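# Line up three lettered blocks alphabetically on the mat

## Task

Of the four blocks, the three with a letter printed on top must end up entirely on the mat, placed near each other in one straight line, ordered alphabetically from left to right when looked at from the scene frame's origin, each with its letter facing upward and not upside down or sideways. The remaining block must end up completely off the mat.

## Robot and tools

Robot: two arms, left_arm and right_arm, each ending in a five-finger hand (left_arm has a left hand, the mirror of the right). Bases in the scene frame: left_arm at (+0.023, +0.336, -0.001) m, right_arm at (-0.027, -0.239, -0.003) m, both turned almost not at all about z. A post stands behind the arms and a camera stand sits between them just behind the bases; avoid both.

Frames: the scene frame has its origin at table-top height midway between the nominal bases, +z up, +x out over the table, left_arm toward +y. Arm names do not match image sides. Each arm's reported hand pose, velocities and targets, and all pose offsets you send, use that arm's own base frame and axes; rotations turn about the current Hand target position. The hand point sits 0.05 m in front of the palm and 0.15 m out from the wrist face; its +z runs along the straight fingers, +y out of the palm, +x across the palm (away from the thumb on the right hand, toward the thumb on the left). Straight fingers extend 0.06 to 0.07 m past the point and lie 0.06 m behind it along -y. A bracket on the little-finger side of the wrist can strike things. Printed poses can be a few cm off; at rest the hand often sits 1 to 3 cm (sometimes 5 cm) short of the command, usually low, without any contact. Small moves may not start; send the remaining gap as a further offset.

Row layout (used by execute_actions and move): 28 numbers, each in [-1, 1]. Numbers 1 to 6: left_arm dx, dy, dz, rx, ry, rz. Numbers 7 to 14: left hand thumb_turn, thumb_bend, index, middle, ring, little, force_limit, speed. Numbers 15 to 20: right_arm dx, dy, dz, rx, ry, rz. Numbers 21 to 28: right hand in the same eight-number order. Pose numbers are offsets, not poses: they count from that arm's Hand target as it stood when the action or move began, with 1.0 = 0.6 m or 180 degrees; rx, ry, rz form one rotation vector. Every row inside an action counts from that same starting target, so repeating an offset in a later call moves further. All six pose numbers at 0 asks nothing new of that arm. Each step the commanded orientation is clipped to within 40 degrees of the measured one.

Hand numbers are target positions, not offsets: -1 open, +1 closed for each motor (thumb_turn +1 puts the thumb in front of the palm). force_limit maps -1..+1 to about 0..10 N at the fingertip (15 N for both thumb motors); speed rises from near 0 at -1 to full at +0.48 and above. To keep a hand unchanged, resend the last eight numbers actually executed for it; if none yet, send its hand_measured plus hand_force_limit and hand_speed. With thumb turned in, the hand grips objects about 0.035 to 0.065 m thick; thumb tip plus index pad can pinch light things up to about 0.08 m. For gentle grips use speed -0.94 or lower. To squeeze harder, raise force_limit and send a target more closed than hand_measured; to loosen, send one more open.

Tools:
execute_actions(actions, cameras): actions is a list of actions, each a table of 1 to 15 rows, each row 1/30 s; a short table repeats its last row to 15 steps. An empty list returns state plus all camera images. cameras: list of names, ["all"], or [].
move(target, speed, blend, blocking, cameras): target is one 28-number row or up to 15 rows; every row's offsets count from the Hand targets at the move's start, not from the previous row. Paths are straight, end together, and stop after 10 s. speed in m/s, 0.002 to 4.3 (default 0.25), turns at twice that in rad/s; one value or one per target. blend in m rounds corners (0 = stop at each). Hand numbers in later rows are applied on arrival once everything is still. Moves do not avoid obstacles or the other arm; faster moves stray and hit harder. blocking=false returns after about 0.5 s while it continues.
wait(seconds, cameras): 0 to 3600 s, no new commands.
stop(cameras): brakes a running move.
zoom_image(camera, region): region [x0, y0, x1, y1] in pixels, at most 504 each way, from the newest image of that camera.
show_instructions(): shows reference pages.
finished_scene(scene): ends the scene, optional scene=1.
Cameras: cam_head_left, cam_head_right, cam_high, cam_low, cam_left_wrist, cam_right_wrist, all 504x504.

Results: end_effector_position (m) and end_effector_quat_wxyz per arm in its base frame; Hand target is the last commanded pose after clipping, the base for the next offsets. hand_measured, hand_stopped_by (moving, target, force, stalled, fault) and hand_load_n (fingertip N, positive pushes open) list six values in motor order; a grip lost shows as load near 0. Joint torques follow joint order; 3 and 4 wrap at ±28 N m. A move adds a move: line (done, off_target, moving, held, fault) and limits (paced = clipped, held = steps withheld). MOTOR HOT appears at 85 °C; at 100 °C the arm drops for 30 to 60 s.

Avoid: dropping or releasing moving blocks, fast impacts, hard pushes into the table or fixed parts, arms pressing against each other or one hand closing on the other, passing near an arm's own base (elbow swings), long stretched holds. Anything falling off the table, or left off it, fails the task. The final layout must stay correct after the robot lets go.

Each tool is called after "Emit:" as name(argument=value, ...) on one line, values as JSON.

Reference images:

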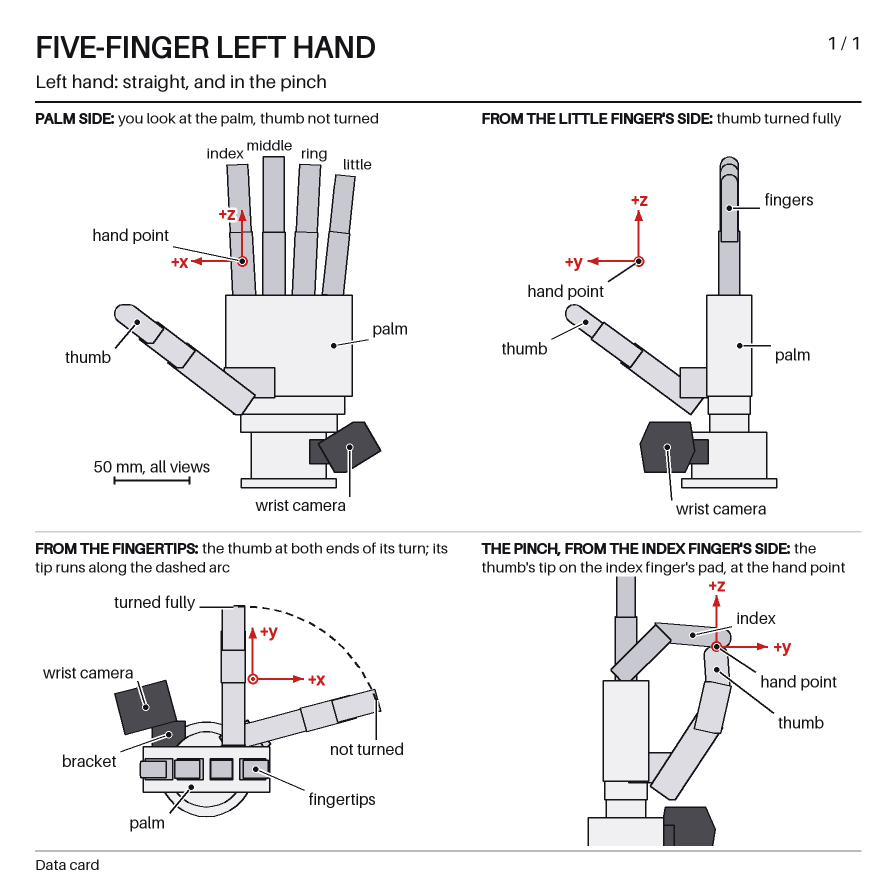

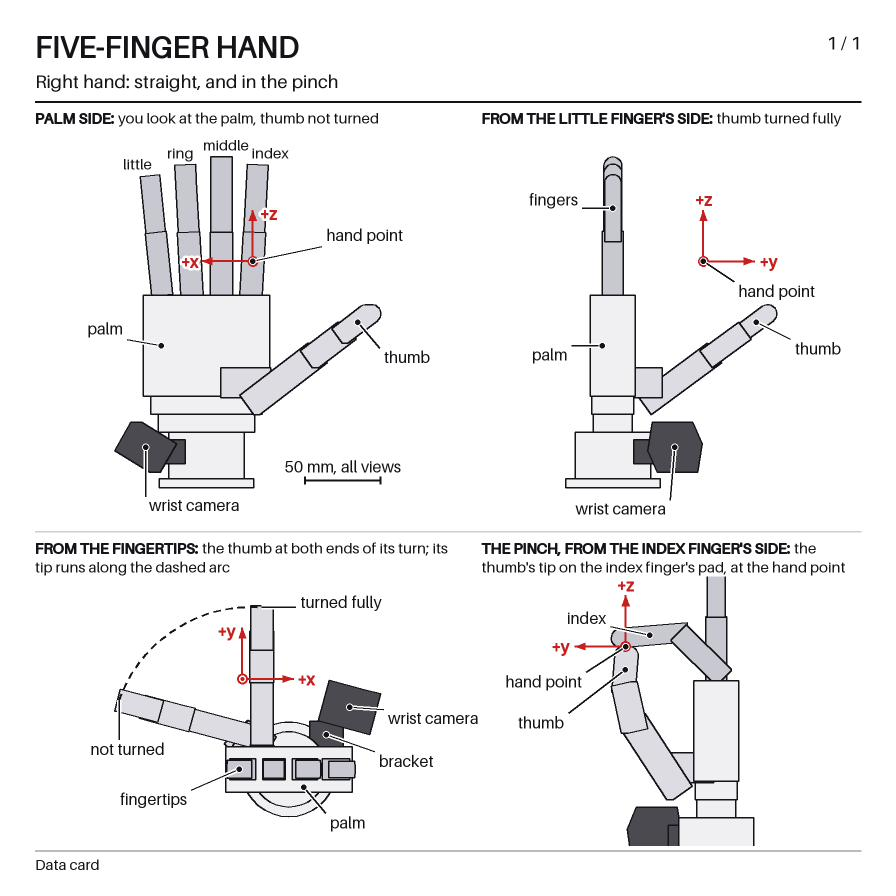

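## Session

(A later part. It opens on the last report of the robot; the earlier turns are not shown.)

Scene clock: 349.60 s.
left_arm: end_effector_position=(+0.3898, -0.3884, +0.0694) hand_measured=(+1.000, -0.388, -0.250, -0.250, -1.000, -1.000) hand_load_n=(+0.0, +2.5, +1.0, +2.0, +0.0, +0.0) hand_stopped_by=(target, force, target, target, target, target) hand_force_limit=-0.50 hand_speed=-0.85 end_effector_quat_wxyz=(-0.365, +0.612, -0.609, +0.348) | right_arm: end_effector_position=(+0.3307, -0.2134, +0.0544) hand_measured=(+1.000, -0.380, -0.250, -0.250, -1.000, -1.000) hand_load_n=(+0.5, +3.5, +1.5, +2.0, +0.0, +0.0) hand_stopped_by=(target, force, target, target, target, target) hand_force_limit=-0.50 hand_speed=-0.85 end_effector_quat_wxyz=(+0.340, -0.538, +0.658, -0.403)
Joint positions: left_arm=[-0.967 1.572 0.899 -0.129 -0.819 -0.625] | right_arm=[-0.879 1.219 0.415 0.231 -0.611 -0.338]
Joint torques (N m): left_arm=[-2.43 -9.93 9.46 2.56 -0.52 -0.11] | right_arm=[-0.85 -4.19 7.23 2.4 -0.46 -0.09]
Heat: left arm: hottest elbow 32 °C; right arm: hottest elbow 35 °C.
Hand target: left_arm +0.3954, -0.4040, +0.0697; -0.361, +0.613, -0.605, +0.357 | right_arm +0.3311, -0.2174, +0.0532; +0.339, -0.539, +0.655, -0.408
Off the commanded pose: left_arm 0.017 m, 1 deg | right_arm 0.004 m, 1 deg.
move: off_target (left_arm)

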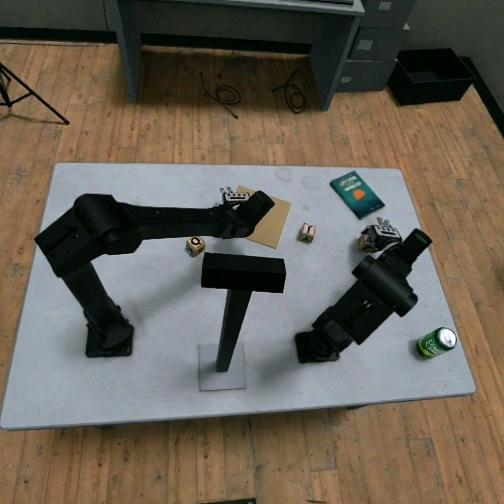

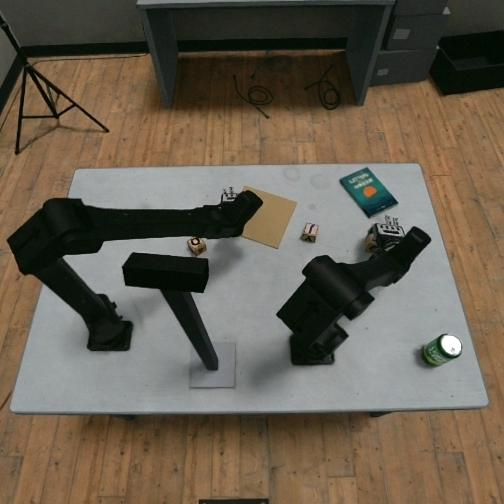

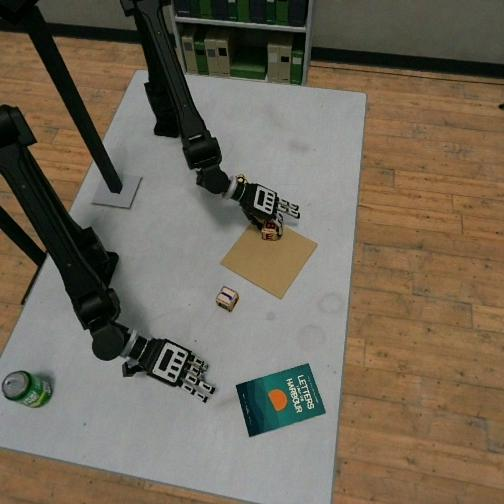

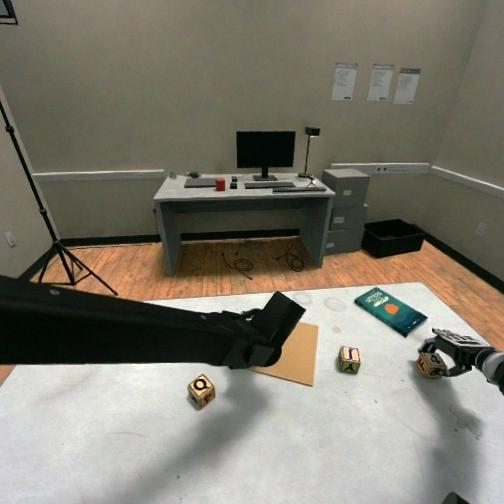

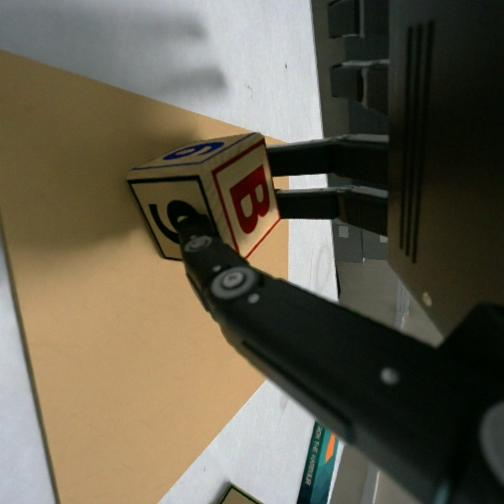

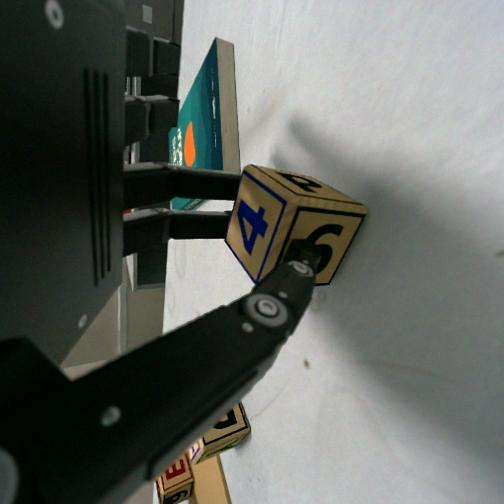

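Emit:
move(target=[[0.002,-0.003,0.03,0,0,0,1,0,-0.25,-0.25,-1,-1,-0.5,-0.85,0.0,0.0,-0.008,0,0,0,1,0,-0.25,-0.25,-1,-1,-0.5,-0.85],[0.002,-0.003,0.0,0,0,0,1,0,-0.25,-0.25,-1,-1,-0.5,-0.85,0.0,0.0,-0.008,0,0,0,1,0,-0.25,-0.25,-1,-1,-0.5,-0.85]], cameras=["all"], speed=0.06)

Emit:
zoom_image(camera="cam_low", region=[400, 330, 480, 400])

Emit:
zoom_image(camera="cam_high", region=[180, 150, 340, 310])

Scene clock: 356.40 s.
left_arm: end_effector_position=(+0.3922, -0.3918, +0.0700) hand_measured=(+1.000, -0.388, -0.250, -0.250, -1.000, -1.000) hand_load_n=(+0.0, +3.0, +1.5, +1.5, +0.0, +0.0) hand_stopped_by=(target, force, target, target, target, target) hand_force_limit=-0.50 hand_speed=-0.85 end_effector_quat_wxyz=(-0.365, +0.612, -0.609, +0.348) | right_arm: end_effector_position=(+0.3318, -0.2145, +0.0520) hand_measured=(+1.000, -0.380, -0.250, -0.250, -1.000, -1.000) hand_load_n=(+0.5, +3.0, +1.5, +2.0, +0.0, +0.0) hand_stopped_by=(target, force, target, target, target, target) hand_force_limit=-0.50 hand_speed=-0.85 end_effector_quat_wxyz=(+0.341, -0.538, +0.656, -0.405)
Joint positions: left_arm=[-0.967 1.58 0.911 -0.132 -0.819 -0.625] | right_arm=[-0.879 1.232 0.412 0.255 -0.612 -0.338]
Joint torques (N m): left_arm=[-2.43 -10.58 9.09 2.51 -0.52 -0.11] | right_arm=[-0.97 -4.13 6.89 2.36 -0.44 -0.09]
Heat: left arm: hottest elbow 33 °C; right arm: hottest elbow 35 °C.
Hand target: left_arm +0.3967, -0.4059, +0.0698; -0.361, +0.613, -0.605, +0.357 | right_arm +0.3310, -0.2172, +0.0484; +0.339, -0.539, +0.655, -0.408
Off the commanded pose: left_arm 0.015 m, 1 deg | right_arm 0.005 m, 0 deg.
move: off_target (left_arm)

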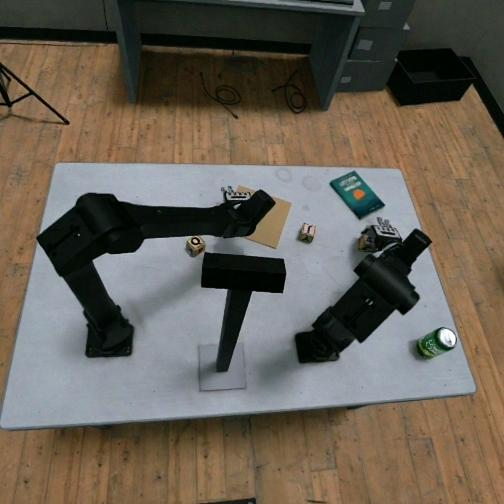

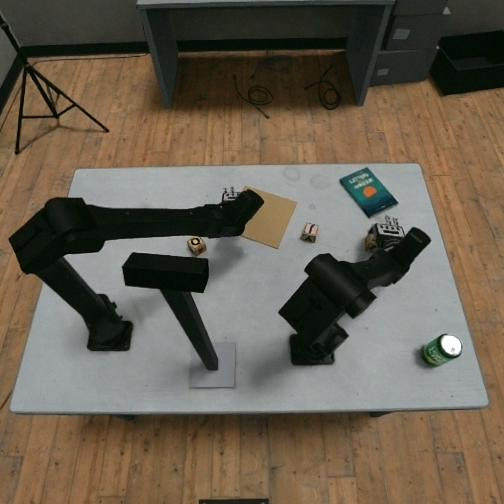

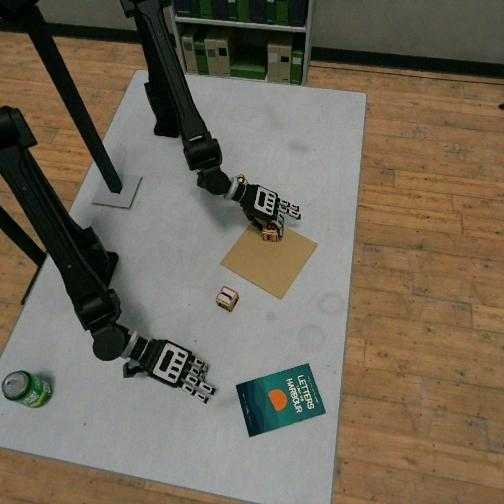

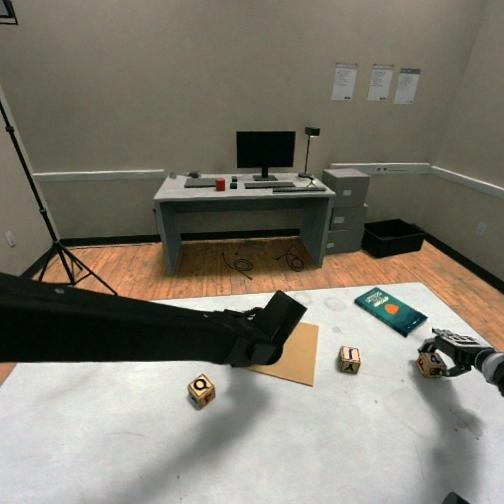

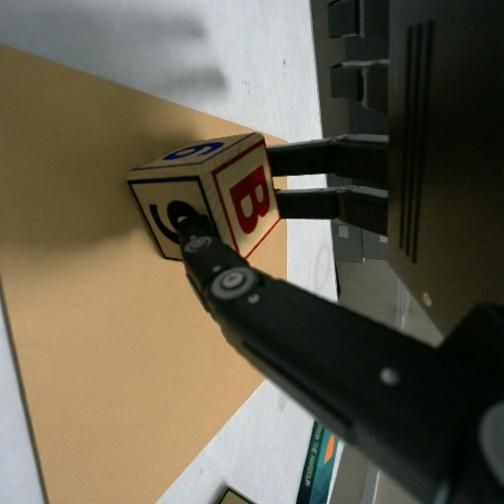

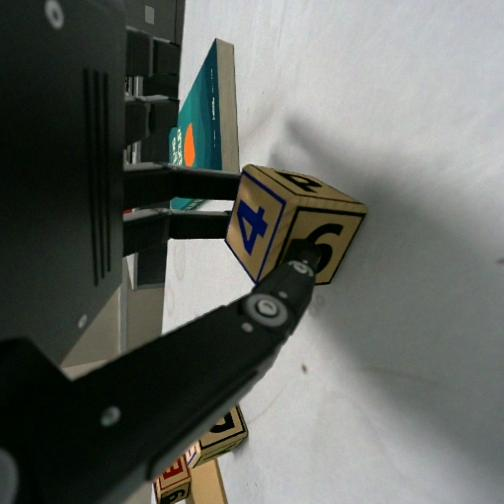

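Scaled by 6.300 from the camera's image (finer frame: 720x720).

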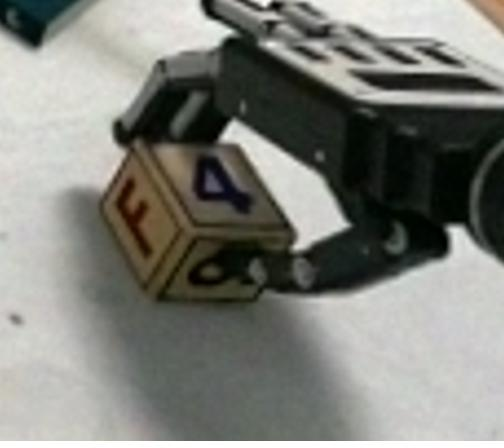

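Scaled by 3.150 from the camera's image (finer frame: 720x720).

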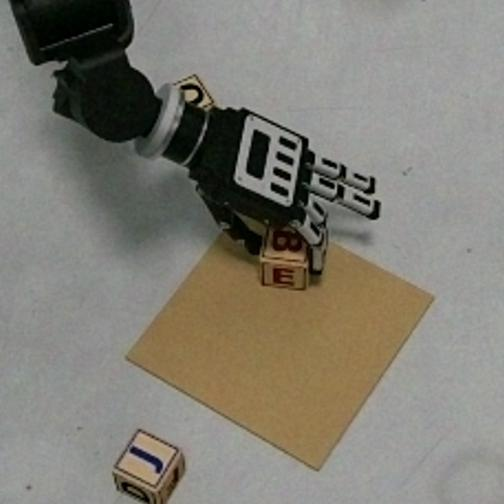

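Emit:
move(target=[[0.002,-0.017,0.02,0,0,0,1,0,-0.25,-0.25,-1,-1,-0.5,-0.85,0.0,0.0,0.004,0,0,0,1,-0.55,-0.5,-0.5,-1,-1,-0.5,-0.85],[0.002,-0.017,-0.005,0,0,0,1,0,-0.25,-0.25,-1,-1,-0.5,-0.85,0.0,0.0,0.12,0,0,0,1,-0.55,-0.5,-0.5,-1,-1,-0.5,-0.85]], cameras=["all"], speed=0.06)

Emit:
zoom_image(camera="cam_low", region=[400, 330, 480, 400])

Emit:
zoom_image(camera="cam_high", region=[180, 150, 340, 310])

Scene clock: 364.73 s.
left_arm: end_effector_position=(+0.3954, -0.3994, +0.0698) hand_measured=(+1.000, -0.388, -0.250, -0.250, -1.000, -1.000) hand_load_n=(+0.0, +2.5, +0.5, +2.5, +0.0, +0.0) hand_stopped_by=(target, force, target, target, target, target) hand_force_limit=-0.50 hand_speed=-0.85 end_effector_quat_wxyz=(-0.366, +0.614, -0.605, +0.350) | right_arm: end_effector_position=(+0.3244, -0.2056, +0.1028) hand_measured=(+1.000, -0.550, -0.500, -0.500, -1.000, -1.000) hand_load_n=(-0.5, +0.0, +0.0, +0.0, +0.0, +0.0) hand_stopped_by=(target, target, target, target, target, target) hand_force_limit=-0.50 hand_speed=-0.85 end_effector_quat_wxyz=(+0.341, -0.538, +0.663, -0.393)
Joint positions: left_arm=[-0.972 1.6 0.933 -0.136 -0.827 -0.636] | right_arm=[-0.879 1.053 0.48 -0.022 -0.612 -0.338]
Joint torques (N m): left_arm=[-2.73 -10.29 9.32 2.43 -0.49 -0.1] | right_arm=[-0.85 -4.6 11.21 1.25 -0.44 -0.08]
Heat: left arm: hottest elbow 33 °C; right arm: hottest elbow 34 °C.
Hand target: left_arm +0.3980, -0.4161, +0.0669; -0.361, +0.613, -0.605, +0.357 | right_arm +0.3310, -0.2173, +0.1205; +0.339, -0.539, +0.655, -0.408
Off the commanded pose: left_arm 0.017 m, 1 deg | right_arm 0.022 m, 2 deg.
move: off_target (left_arm, right_arm)

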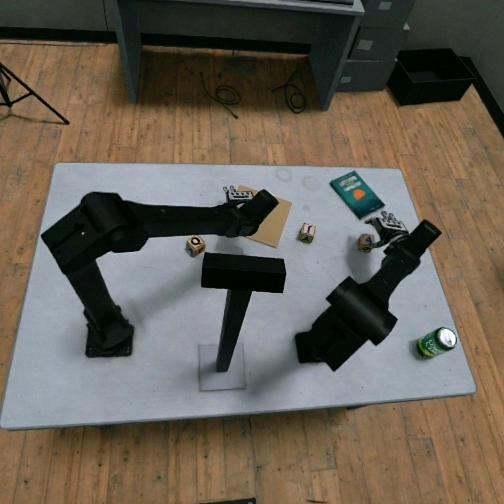

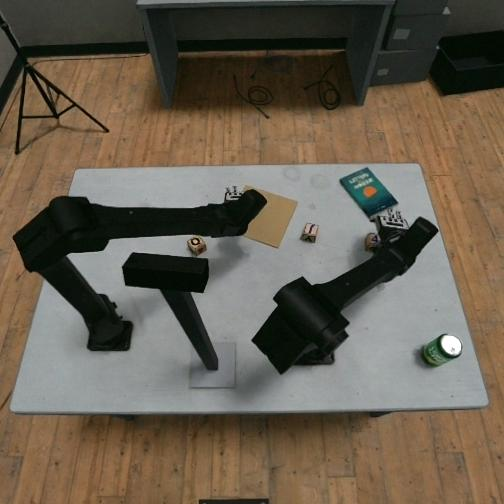

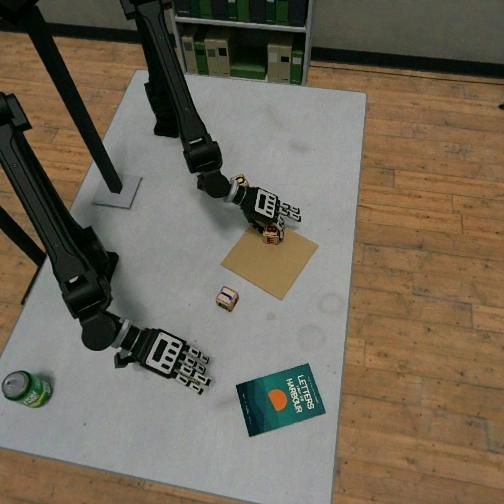

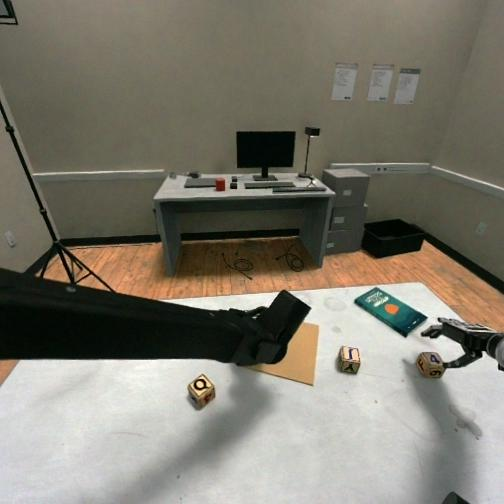

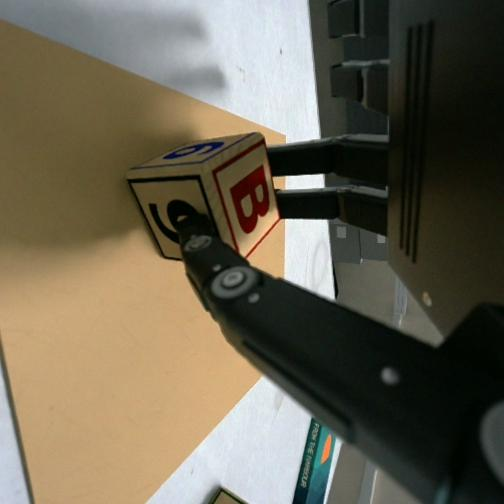

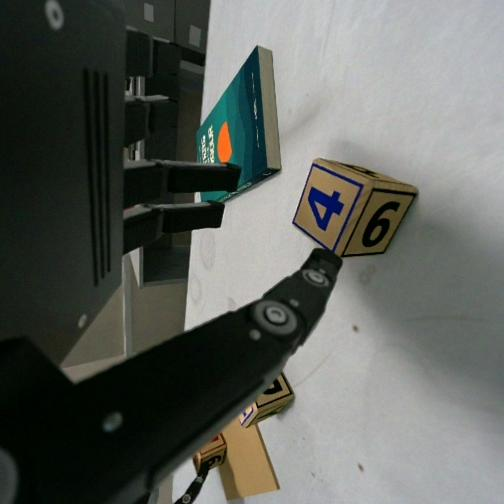

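Scaled by 6.300 from the camera's image (finer frame: 720x720).

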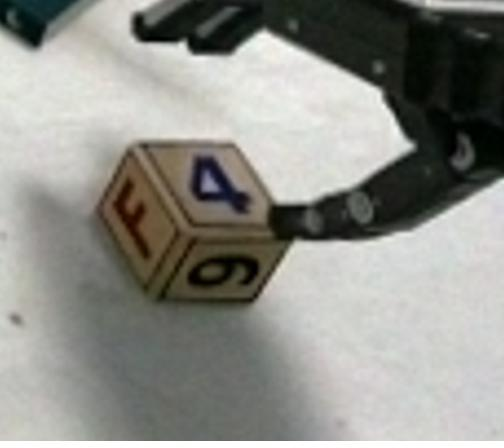

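Scaled by 3.150 from the camera's image (finer frame: 720x720).

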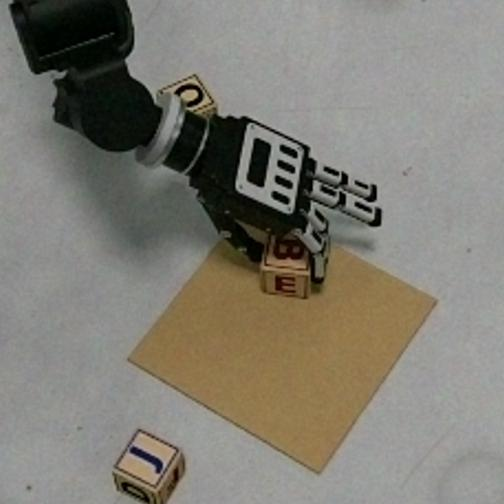

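Emit:
move(target=[0.0,0.0,-0.008,0,0,0,1,0,-0.25,-0.25,-1,-1,-0.5,-0.85,0.0,0.0,0.06,0,0,0,1,-0.55,-0.5,-0.5,-1,-1,-0.5,-0.85], cameras=["cam_high","cam_left_wrist","cam_low"], speed=0.06)

Emit:
zoom_image(camera="cam_high", region=[230, 200, 310, 280])

Scene clock: 373.17 s.
left_arm: end_effector_position=(+0.3971, -0.4013, +0.0694) hand_measured=(+1.000, -0.388, -0.250, -0.250, -1.000, -1.000) hand_load_n=(+0.0, +2.5, +1.0, +2.5, +0.0, +0.0) hand_stopped_by=(target, force, target, target, target, target) hand_force_limit=-0.50 hand_speed=-0.85 end_effector_quat_wxyz=(-0.366, +0.615, -0.602, +0.354) | right_arm: end_effector_position=(+0.3251, -0.2064, +0.1366) hand_measured=(+1.000, -0.550, -0.500, -0.500, -1.000, -1.000) hand_load_n=(+0.0, +0.0, +0.0, +0.0, +0.0, +0.0) hand_stopped_by=(target, target, target, target, target, target) hand_force_limit=-0.50 hand_speed=-0.85 end_effector_quat_wxyz=(+0.341, -0.538, +0.664, -0.392)
Joint positions: left_arm=[-0.972 1.605 0.933 -0.121 -0.829 -0.636] | right_arm=[-0.879 0.99 0.546 -0.153 -0.612 -0.338]
Joint torques (N m): left_arm=[-2.78 -10.11 8.95 2.37 -0.42 -0.1] | right_arm=[-0.79 -4.25 11.9 1.28 -0.45 -0.08]
Heat: left arm: hottest elbow 33 °C; right arm: hottest elbow 34 °C.
Hand target: left_arm +0.3980, -0.4160, +0.0621; -0.361, +0.613, -0.605, +0.357 | right_arm +0.3310, -0.2172, +0.1563; +0.339, -0.539, +0.655, -0.408
Off the commanded pose: left_arm 0.017 m, 1 deg | right_arm 0.023 m, 2 deg.
move: off_target (left_arm, right_arm)
Images, in order (width x height): cam_high 504x504, cam_low 504x504, cam_left_wrist 504x504.

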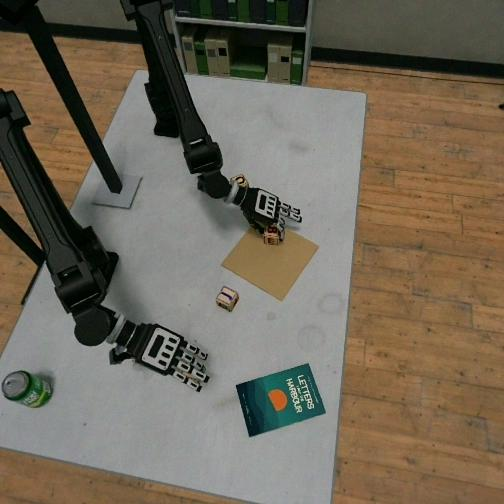

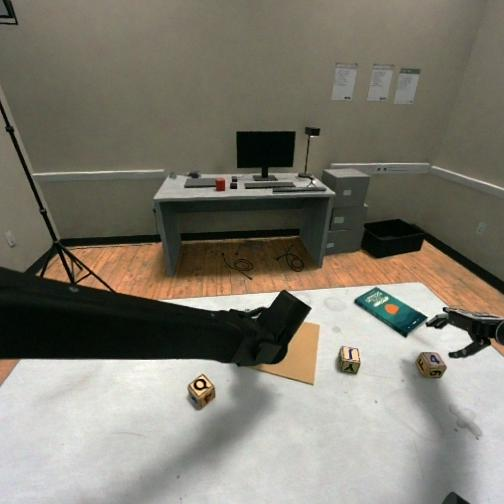

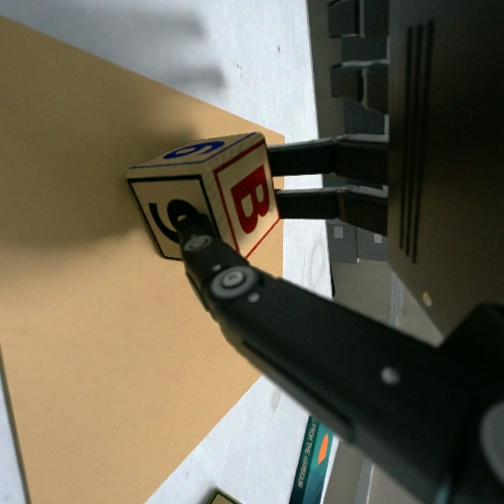

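Scaled by 6.300 from the camera's image (finer frame: 720x720).

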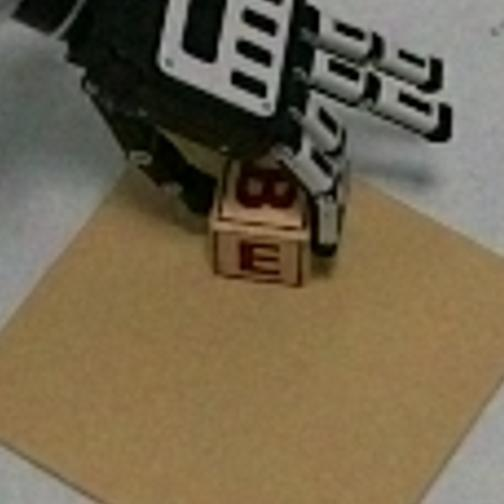

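Emit:
move(target=[[0.0,0.0,0.010,0,0,0,1,-0.6,-0.5,-0.5,-1,-1,-0.5,-0.85,0,0,0,0,0,0,1,-0.55,-0.5,-0.5,-1,-1,-0.5,-0.85],[0.0,0.0,0.12,0,0,0,1,-0.6,-0.5,-0.5,-1,-1,-0.5,-0.85,0,0,0,0,0,0,1,-0.55,-0.5,-0.5,-1,-1,-0.5,-0.85]], cameras=["all"], speed=0.05)

Emit:
zoom_image(camera="cam_high", region=[200, 140, 340, 310])

Emit:
zoom_image(camera="cam_head_right", region=[160, 160, 340, 280])

Emit:
zoom_image(camera="cam_low", region=[180, 360, 230, 420])

Scene clock: 390.07 s.
left_arm: end_effector_position=(+0.3947, -0.3985, +0.1103) hand_measured=(+1.000, -0.600, -0.500, -0.500, -1.000, -1.000) hand_load_n=(+0.0, +0.0, +0.0, +0.0, +0.0, +0.0) hand_stopped_by=(target, target, target, target, target, target) hand_force_limit=-0.50 hand_speed=-0.85 end_effector_quat_wxyz=(-0.368, +0.613, -0.613, +0.337) | right_arm: end_effector_position=(+0.3251, -0.2064, +0.1366) hand_measured=(+1.000, -0.550, -0.500, -0.500, -1.000, -1.000) hand_load_n=(+0.0, +0.0, +0.0, +0.0, +0.0, +0.0) hand_stopped_by=(target, target, target, target, target, target) hand_force_limit=-0.50 hand_speed=-0.85 end_effector_quat_wxyz=(+0.341, -0.538, +0.664, -0.392)
Joint positions: left_arm=[-0.972 1.539 1.002 -0.298 -0.827 -0.636] | right_arm=[-0.879 0.99 0.546 -0.153 -0.612 -0.338]
Joint torques (N m): left_arm=[-2.73 -14.27 10.86 1.21 -0.5 -0.1] | right_arm=[-0.85 -4.48 11.95 1.29 -0.45 -0.08]
Heat: left arm: hottest elbow 33 °C; right arm: hottest elbow 35 °C.
Hand target: left_arm +0.3979, -0.4160, +0.1338; -0.361, +0.613, -0.605, +0.357 | right_arm +0.3310, -0.2172, +0.1563; +0.339, -0.539, +0.655, -0.408
Off the commanded pose: left_arm 0.030 m, 3 deg | right_arm 0.023 m, 2 deg.
move: off_target (left_arm)

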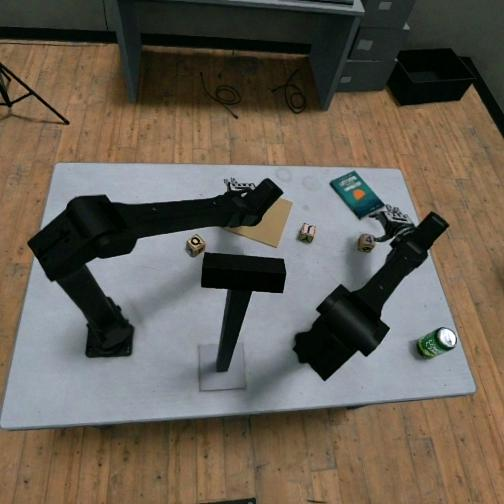

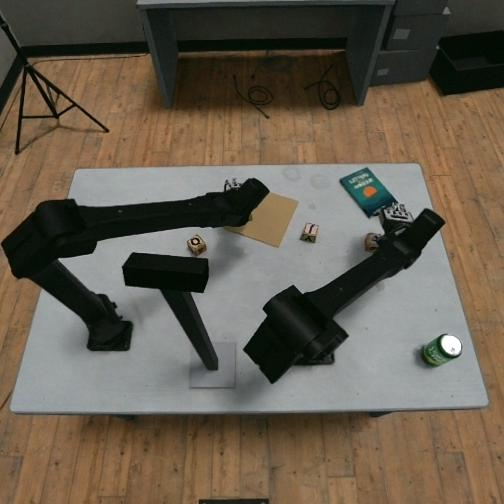

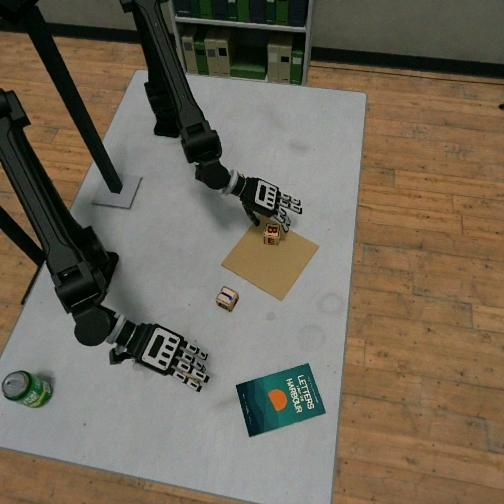

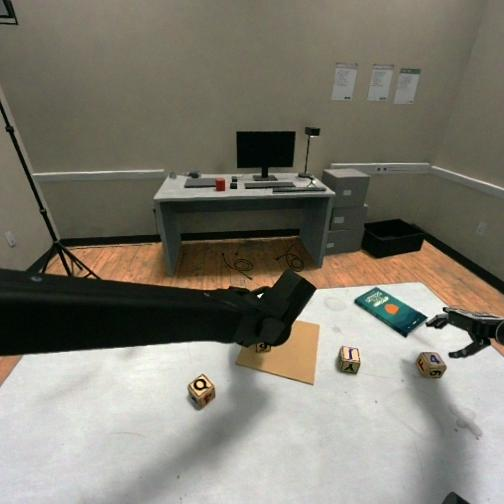

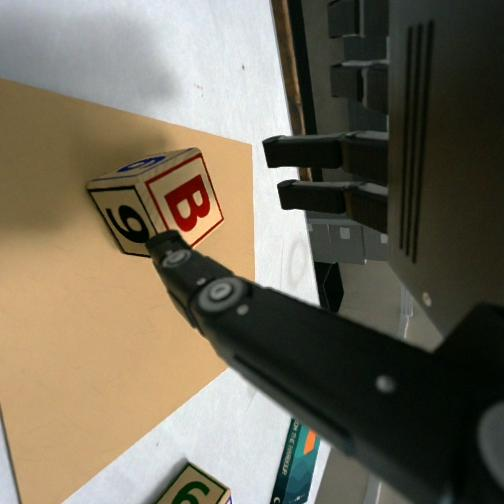

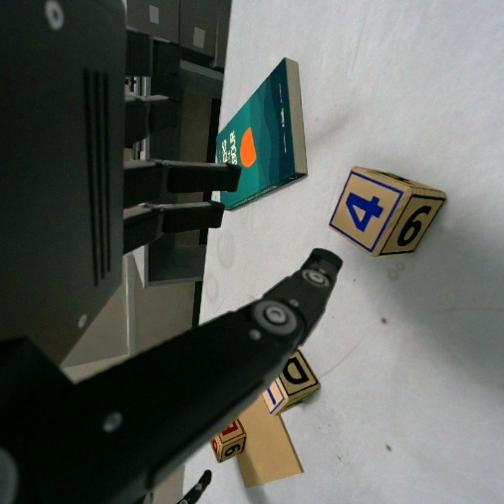

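Scaled by 2.965 from the camera's image (finer frame: 720x720).

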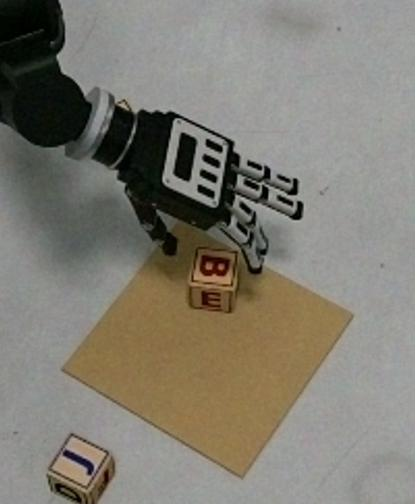

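Scaled by 2.800 from the camera's image (finer frame: 720x720).

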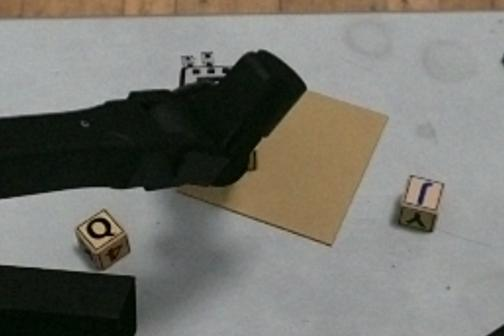

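Scaled by 8.400 from the camera's image (finer frame: 720x720).

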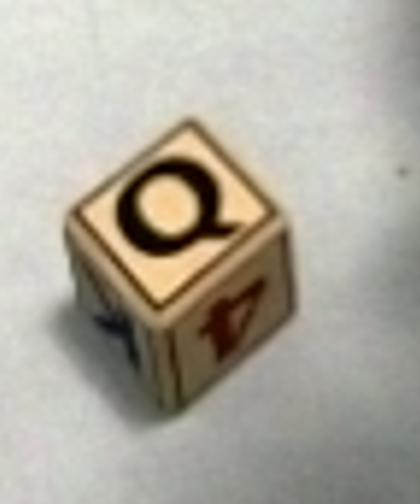

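Emit:
move(target=[-0.213,0.777,0.15,0,0,0,1,-0.6,-0.5,-0.5,-1,-1,-0.5,-0.85,0.047,0.328,0,0,0,0.444,1,-0.6,-0.5,-0.5,-1,-1,-0.5,-0.85], cameras=["all"], speed=0.2)

Emit:
zoom_image(camera="cam_high", region=[180, 140, 340, 340])

Emit:
zoom_image(camera="cam_low", region=[180, 300, 400, 420])

Scene clock: 445.13 s.
left_arm: end_effector_position=(+0.2653, +0.0434, +0.1984) hand_measured=(+1.000, -0.600, -0.500, -0.500, -1.000, -1.000) hand_load_n=(+0.0, +0.0, +0.0, +0.0, +0.0, +0.0) hand_stopped_by=(target, target, target, target, target, target) hand_force_limit=-0.50 hand_speed=-0.85 end_effector_quat_wxyz=(-0.344, +0.621, -0.608, +0.356) | right_arm: end_effector_position=(+0.3489, -0.0167, +0.1519) hand_measured=(+1.000, -0.600, -0.500, -0.500, -1.000, -1.000) hand_load_n=(+0.0, +0.0, +0.0, +0.0, +0.0, +0.0) hand_stopped_by=(target, target, target, target, target, target) hand_force_limit=-0.50 hand_speed=-0.85 end_effector_quat_wxyz=(-0.524, +0.831, -0.165, +0.092)
Joint positions: left_arm=[0.541 0.443 0.539 -0.703 0.464 0.274] | right_arm=[-0.474 1.418 1.005 -1.372 -1.111 -1.787]
Joint torques (N m): left_arm=[-1.03 3.08 13.3 1.66 0.27 0.02] | right_arm=[-0.21 -7.41 10.15 -0.21 -0.72 -0.11]
Heat: left arm: hottest elbow 33 °C; right arm: hottest elbow 37 °C.
Hand target: left_arm +0.2701, +0.0502, +0.2239; -0.361, +0.613, -0.605, +0.357 | right_arm +0.3592, -0.0205, +0.1564; -0.522, +0.833, -0.156, +0.095
Off the commanded pose: left_arm 0.027 m, 2 deg | right_arm 0.012 m, 1 deg.
move: off_target (left_arm, right_arm)

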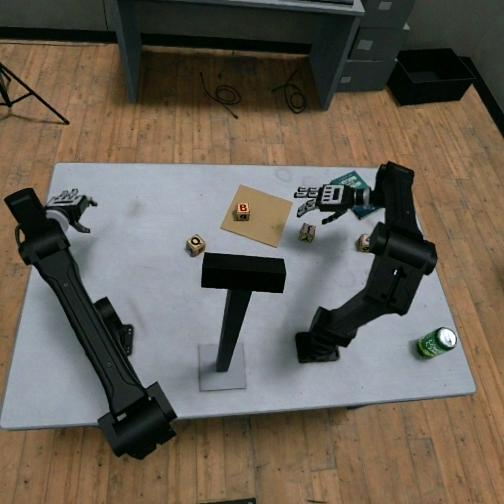

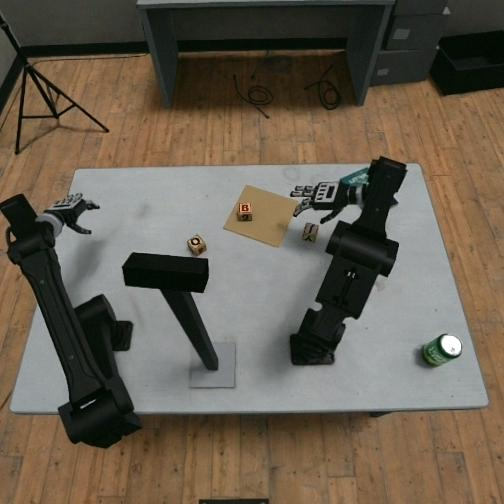

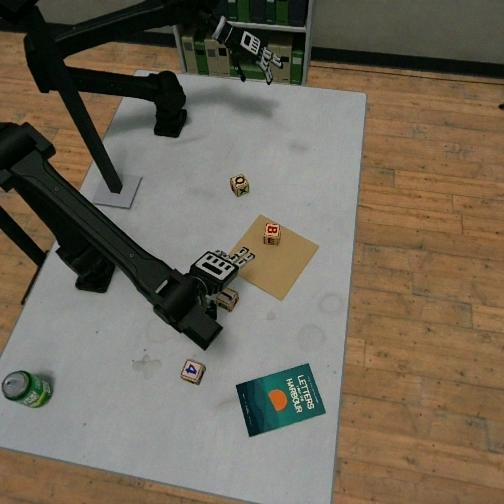

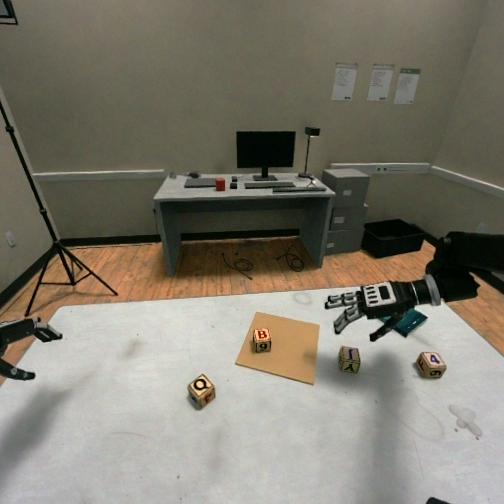

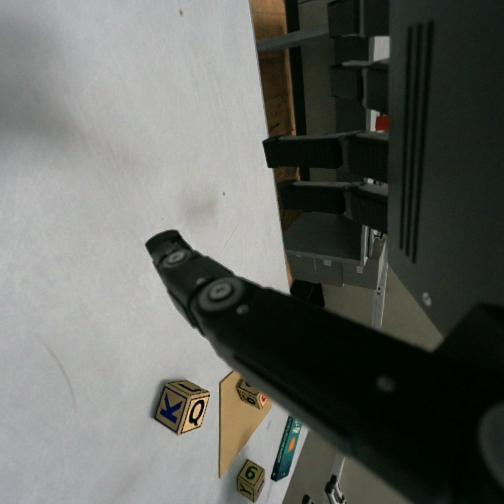

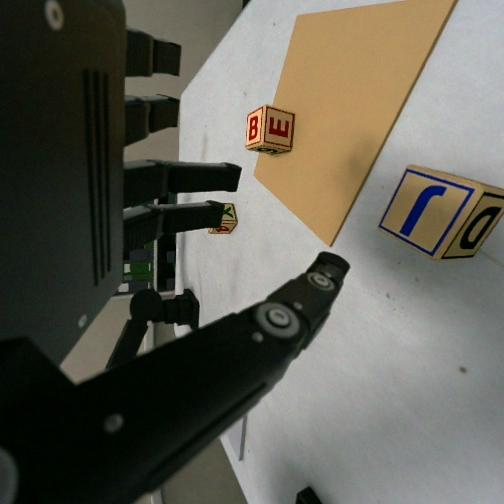

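Scaled by 2.520 from the camera's image (finer frame: 720x720).

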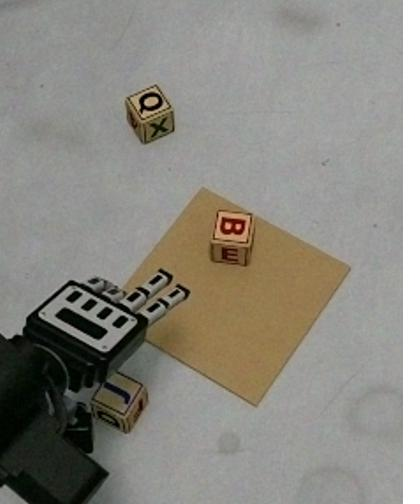

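Scaled by 2.291 from the camera's image (finer frame: 720x720).

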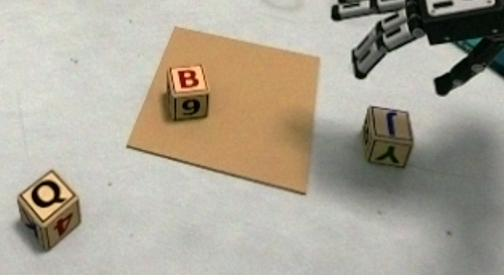

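Emit:
zoom_image(camera="cam_high", region=[220, 165, 260, 205])

Emit:
zoom_image(camera="cam_low", region=[230, 300, 400, 400])

Emit:
zoom_image(camera="cam_right_wrist", region=[240, 90, 504, 290])

Emit:
zoom_image(camera="cam_left_wrist", region=[140, 360, 300, 504])

Scaled by 12.600 from the camera's image (finer frame: 720x720).

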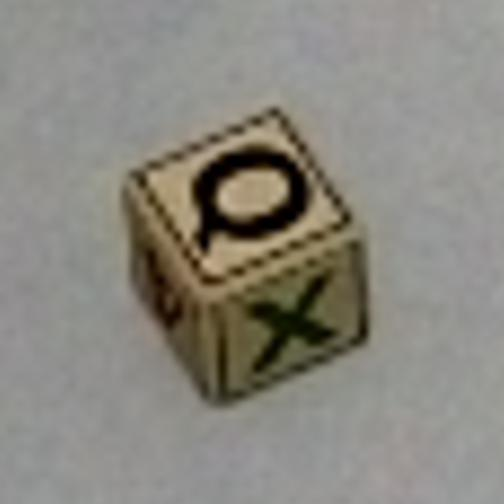

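Scaled by 2.965 from the camera's image (finer frame: 720x720).

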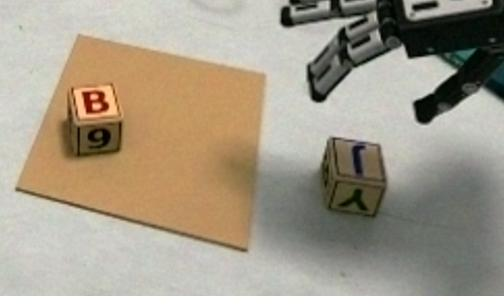

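Scaled by 1.909 from the camera's image (finer frame: 720x720).

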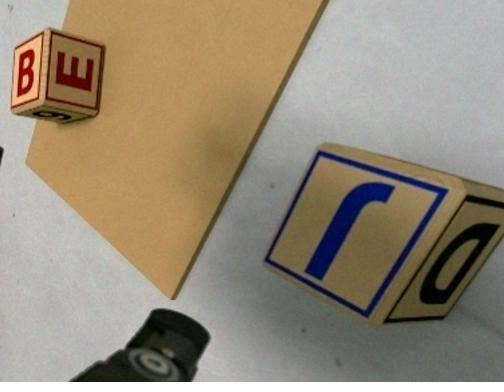

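Scaled by 3.150 from the camera's image (finer frame: 720x720).

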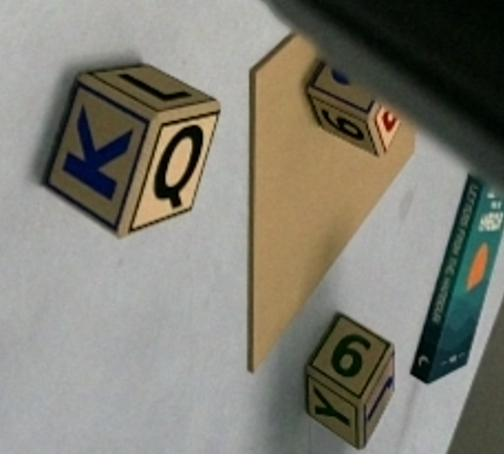

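Emit:
move(target=[0,0,0,0,0,0,1,-0.6,-0.5,-0.5,-1,-1,-0.5,-0.85,0.003,-0.0225,-0.11,0,0,0.019,1,-0.6,-0.5,-0.5,-1,-1,-0.5,-0.85], cameras=["cam_right_wrist","cam_low"], speed=0.12)

Emit:
zoom_image(camera="cam_right_wrist", region=[180, 90, 444, 290])

Emit:
zoom_image(camera="cam_low", region=[300, 290, 440, 400])

Scene clock: 471.30 s.
left_arm: end_effector_position=(+0.2653, +0.0435, +0.1984) hand_measured=(+1.000, -0.600, -0.500, -0.500, -1.000, -1.000) hand_load_n=(+0.0, +0.0, +0.0, +0.0, +0.0, +0.0) hand_stopped_by=(target, target, target, target, target, target) hand_force_limit=-0.50 hand_speed=-0.85 end_effector_quat_wxyz=(-0.344, +0.620, -0.608, +0.356) | right_arm: end_effector_position=(+0.3564, -0.0272, +0.0937) hand_measured=(+1.000, -0.600, -0.500, -0.500, -1.000, -1.000) hand_load_n=(+0.0, +0.0, +0.0, +0.0, -0.5, +0.0) hand_stopped_by=(target, target, target, target, target, target) hand_force_limit=-0.50 hand_speed=-0.85 end_effector_quat_wxyz=(-0.527, +0.836, -0.132, +0.073)
Joint positions: left_arm=[0.541 0.443 0.539 -0.703 0.464 0.275] | right_arm=[-0.479 1.581 1.005 -1.36 -1.087 -1.958]
Joint torques (N m): left_arm=[-0.97 3.08 13.29 1.66 0.27 0.04] | right_arm=[-1.14 -9.23 7.35 0.21 -0.69 -0.13]
Heat: left arm: hottest elbow 37 °C; right arm: hottest elbow 37 °C.
Hand target: left_arm +0.2701, +0.0503, +0.2239; -0.361, +0.613, -0.605, +0.357 | right_arm +0.3611, -0.0340, +0.0904; -0.524, +0.838, -0.131, +0.080
Off the commanded pose: left_arm 0.027 m, 2 deg | right_arm 0.009 m, 1 deg.
move: done
Images, in order (width x height): cam_low 504x504, cam_right_wrist 504x504.

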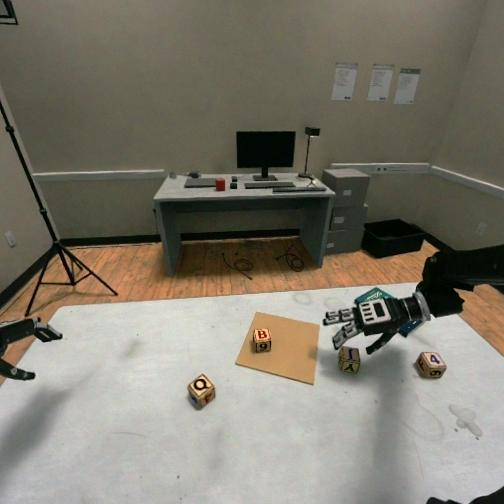

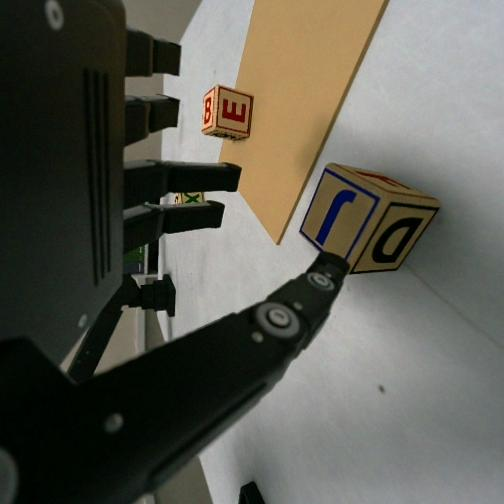

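Scaled by 1.909 from the camera's image (finer frame: 720x720).

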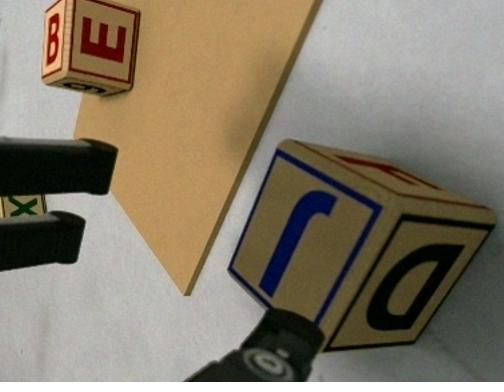

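Scaled by 3.600 from the camera's image (finer frame: 720x720).

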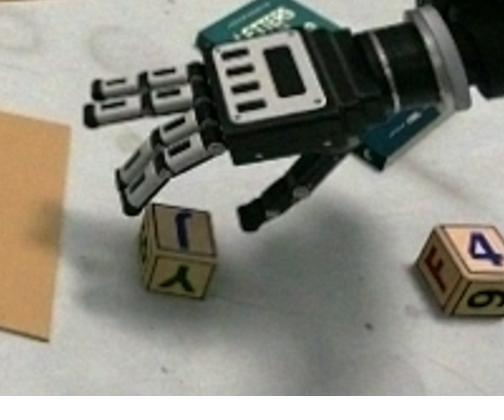

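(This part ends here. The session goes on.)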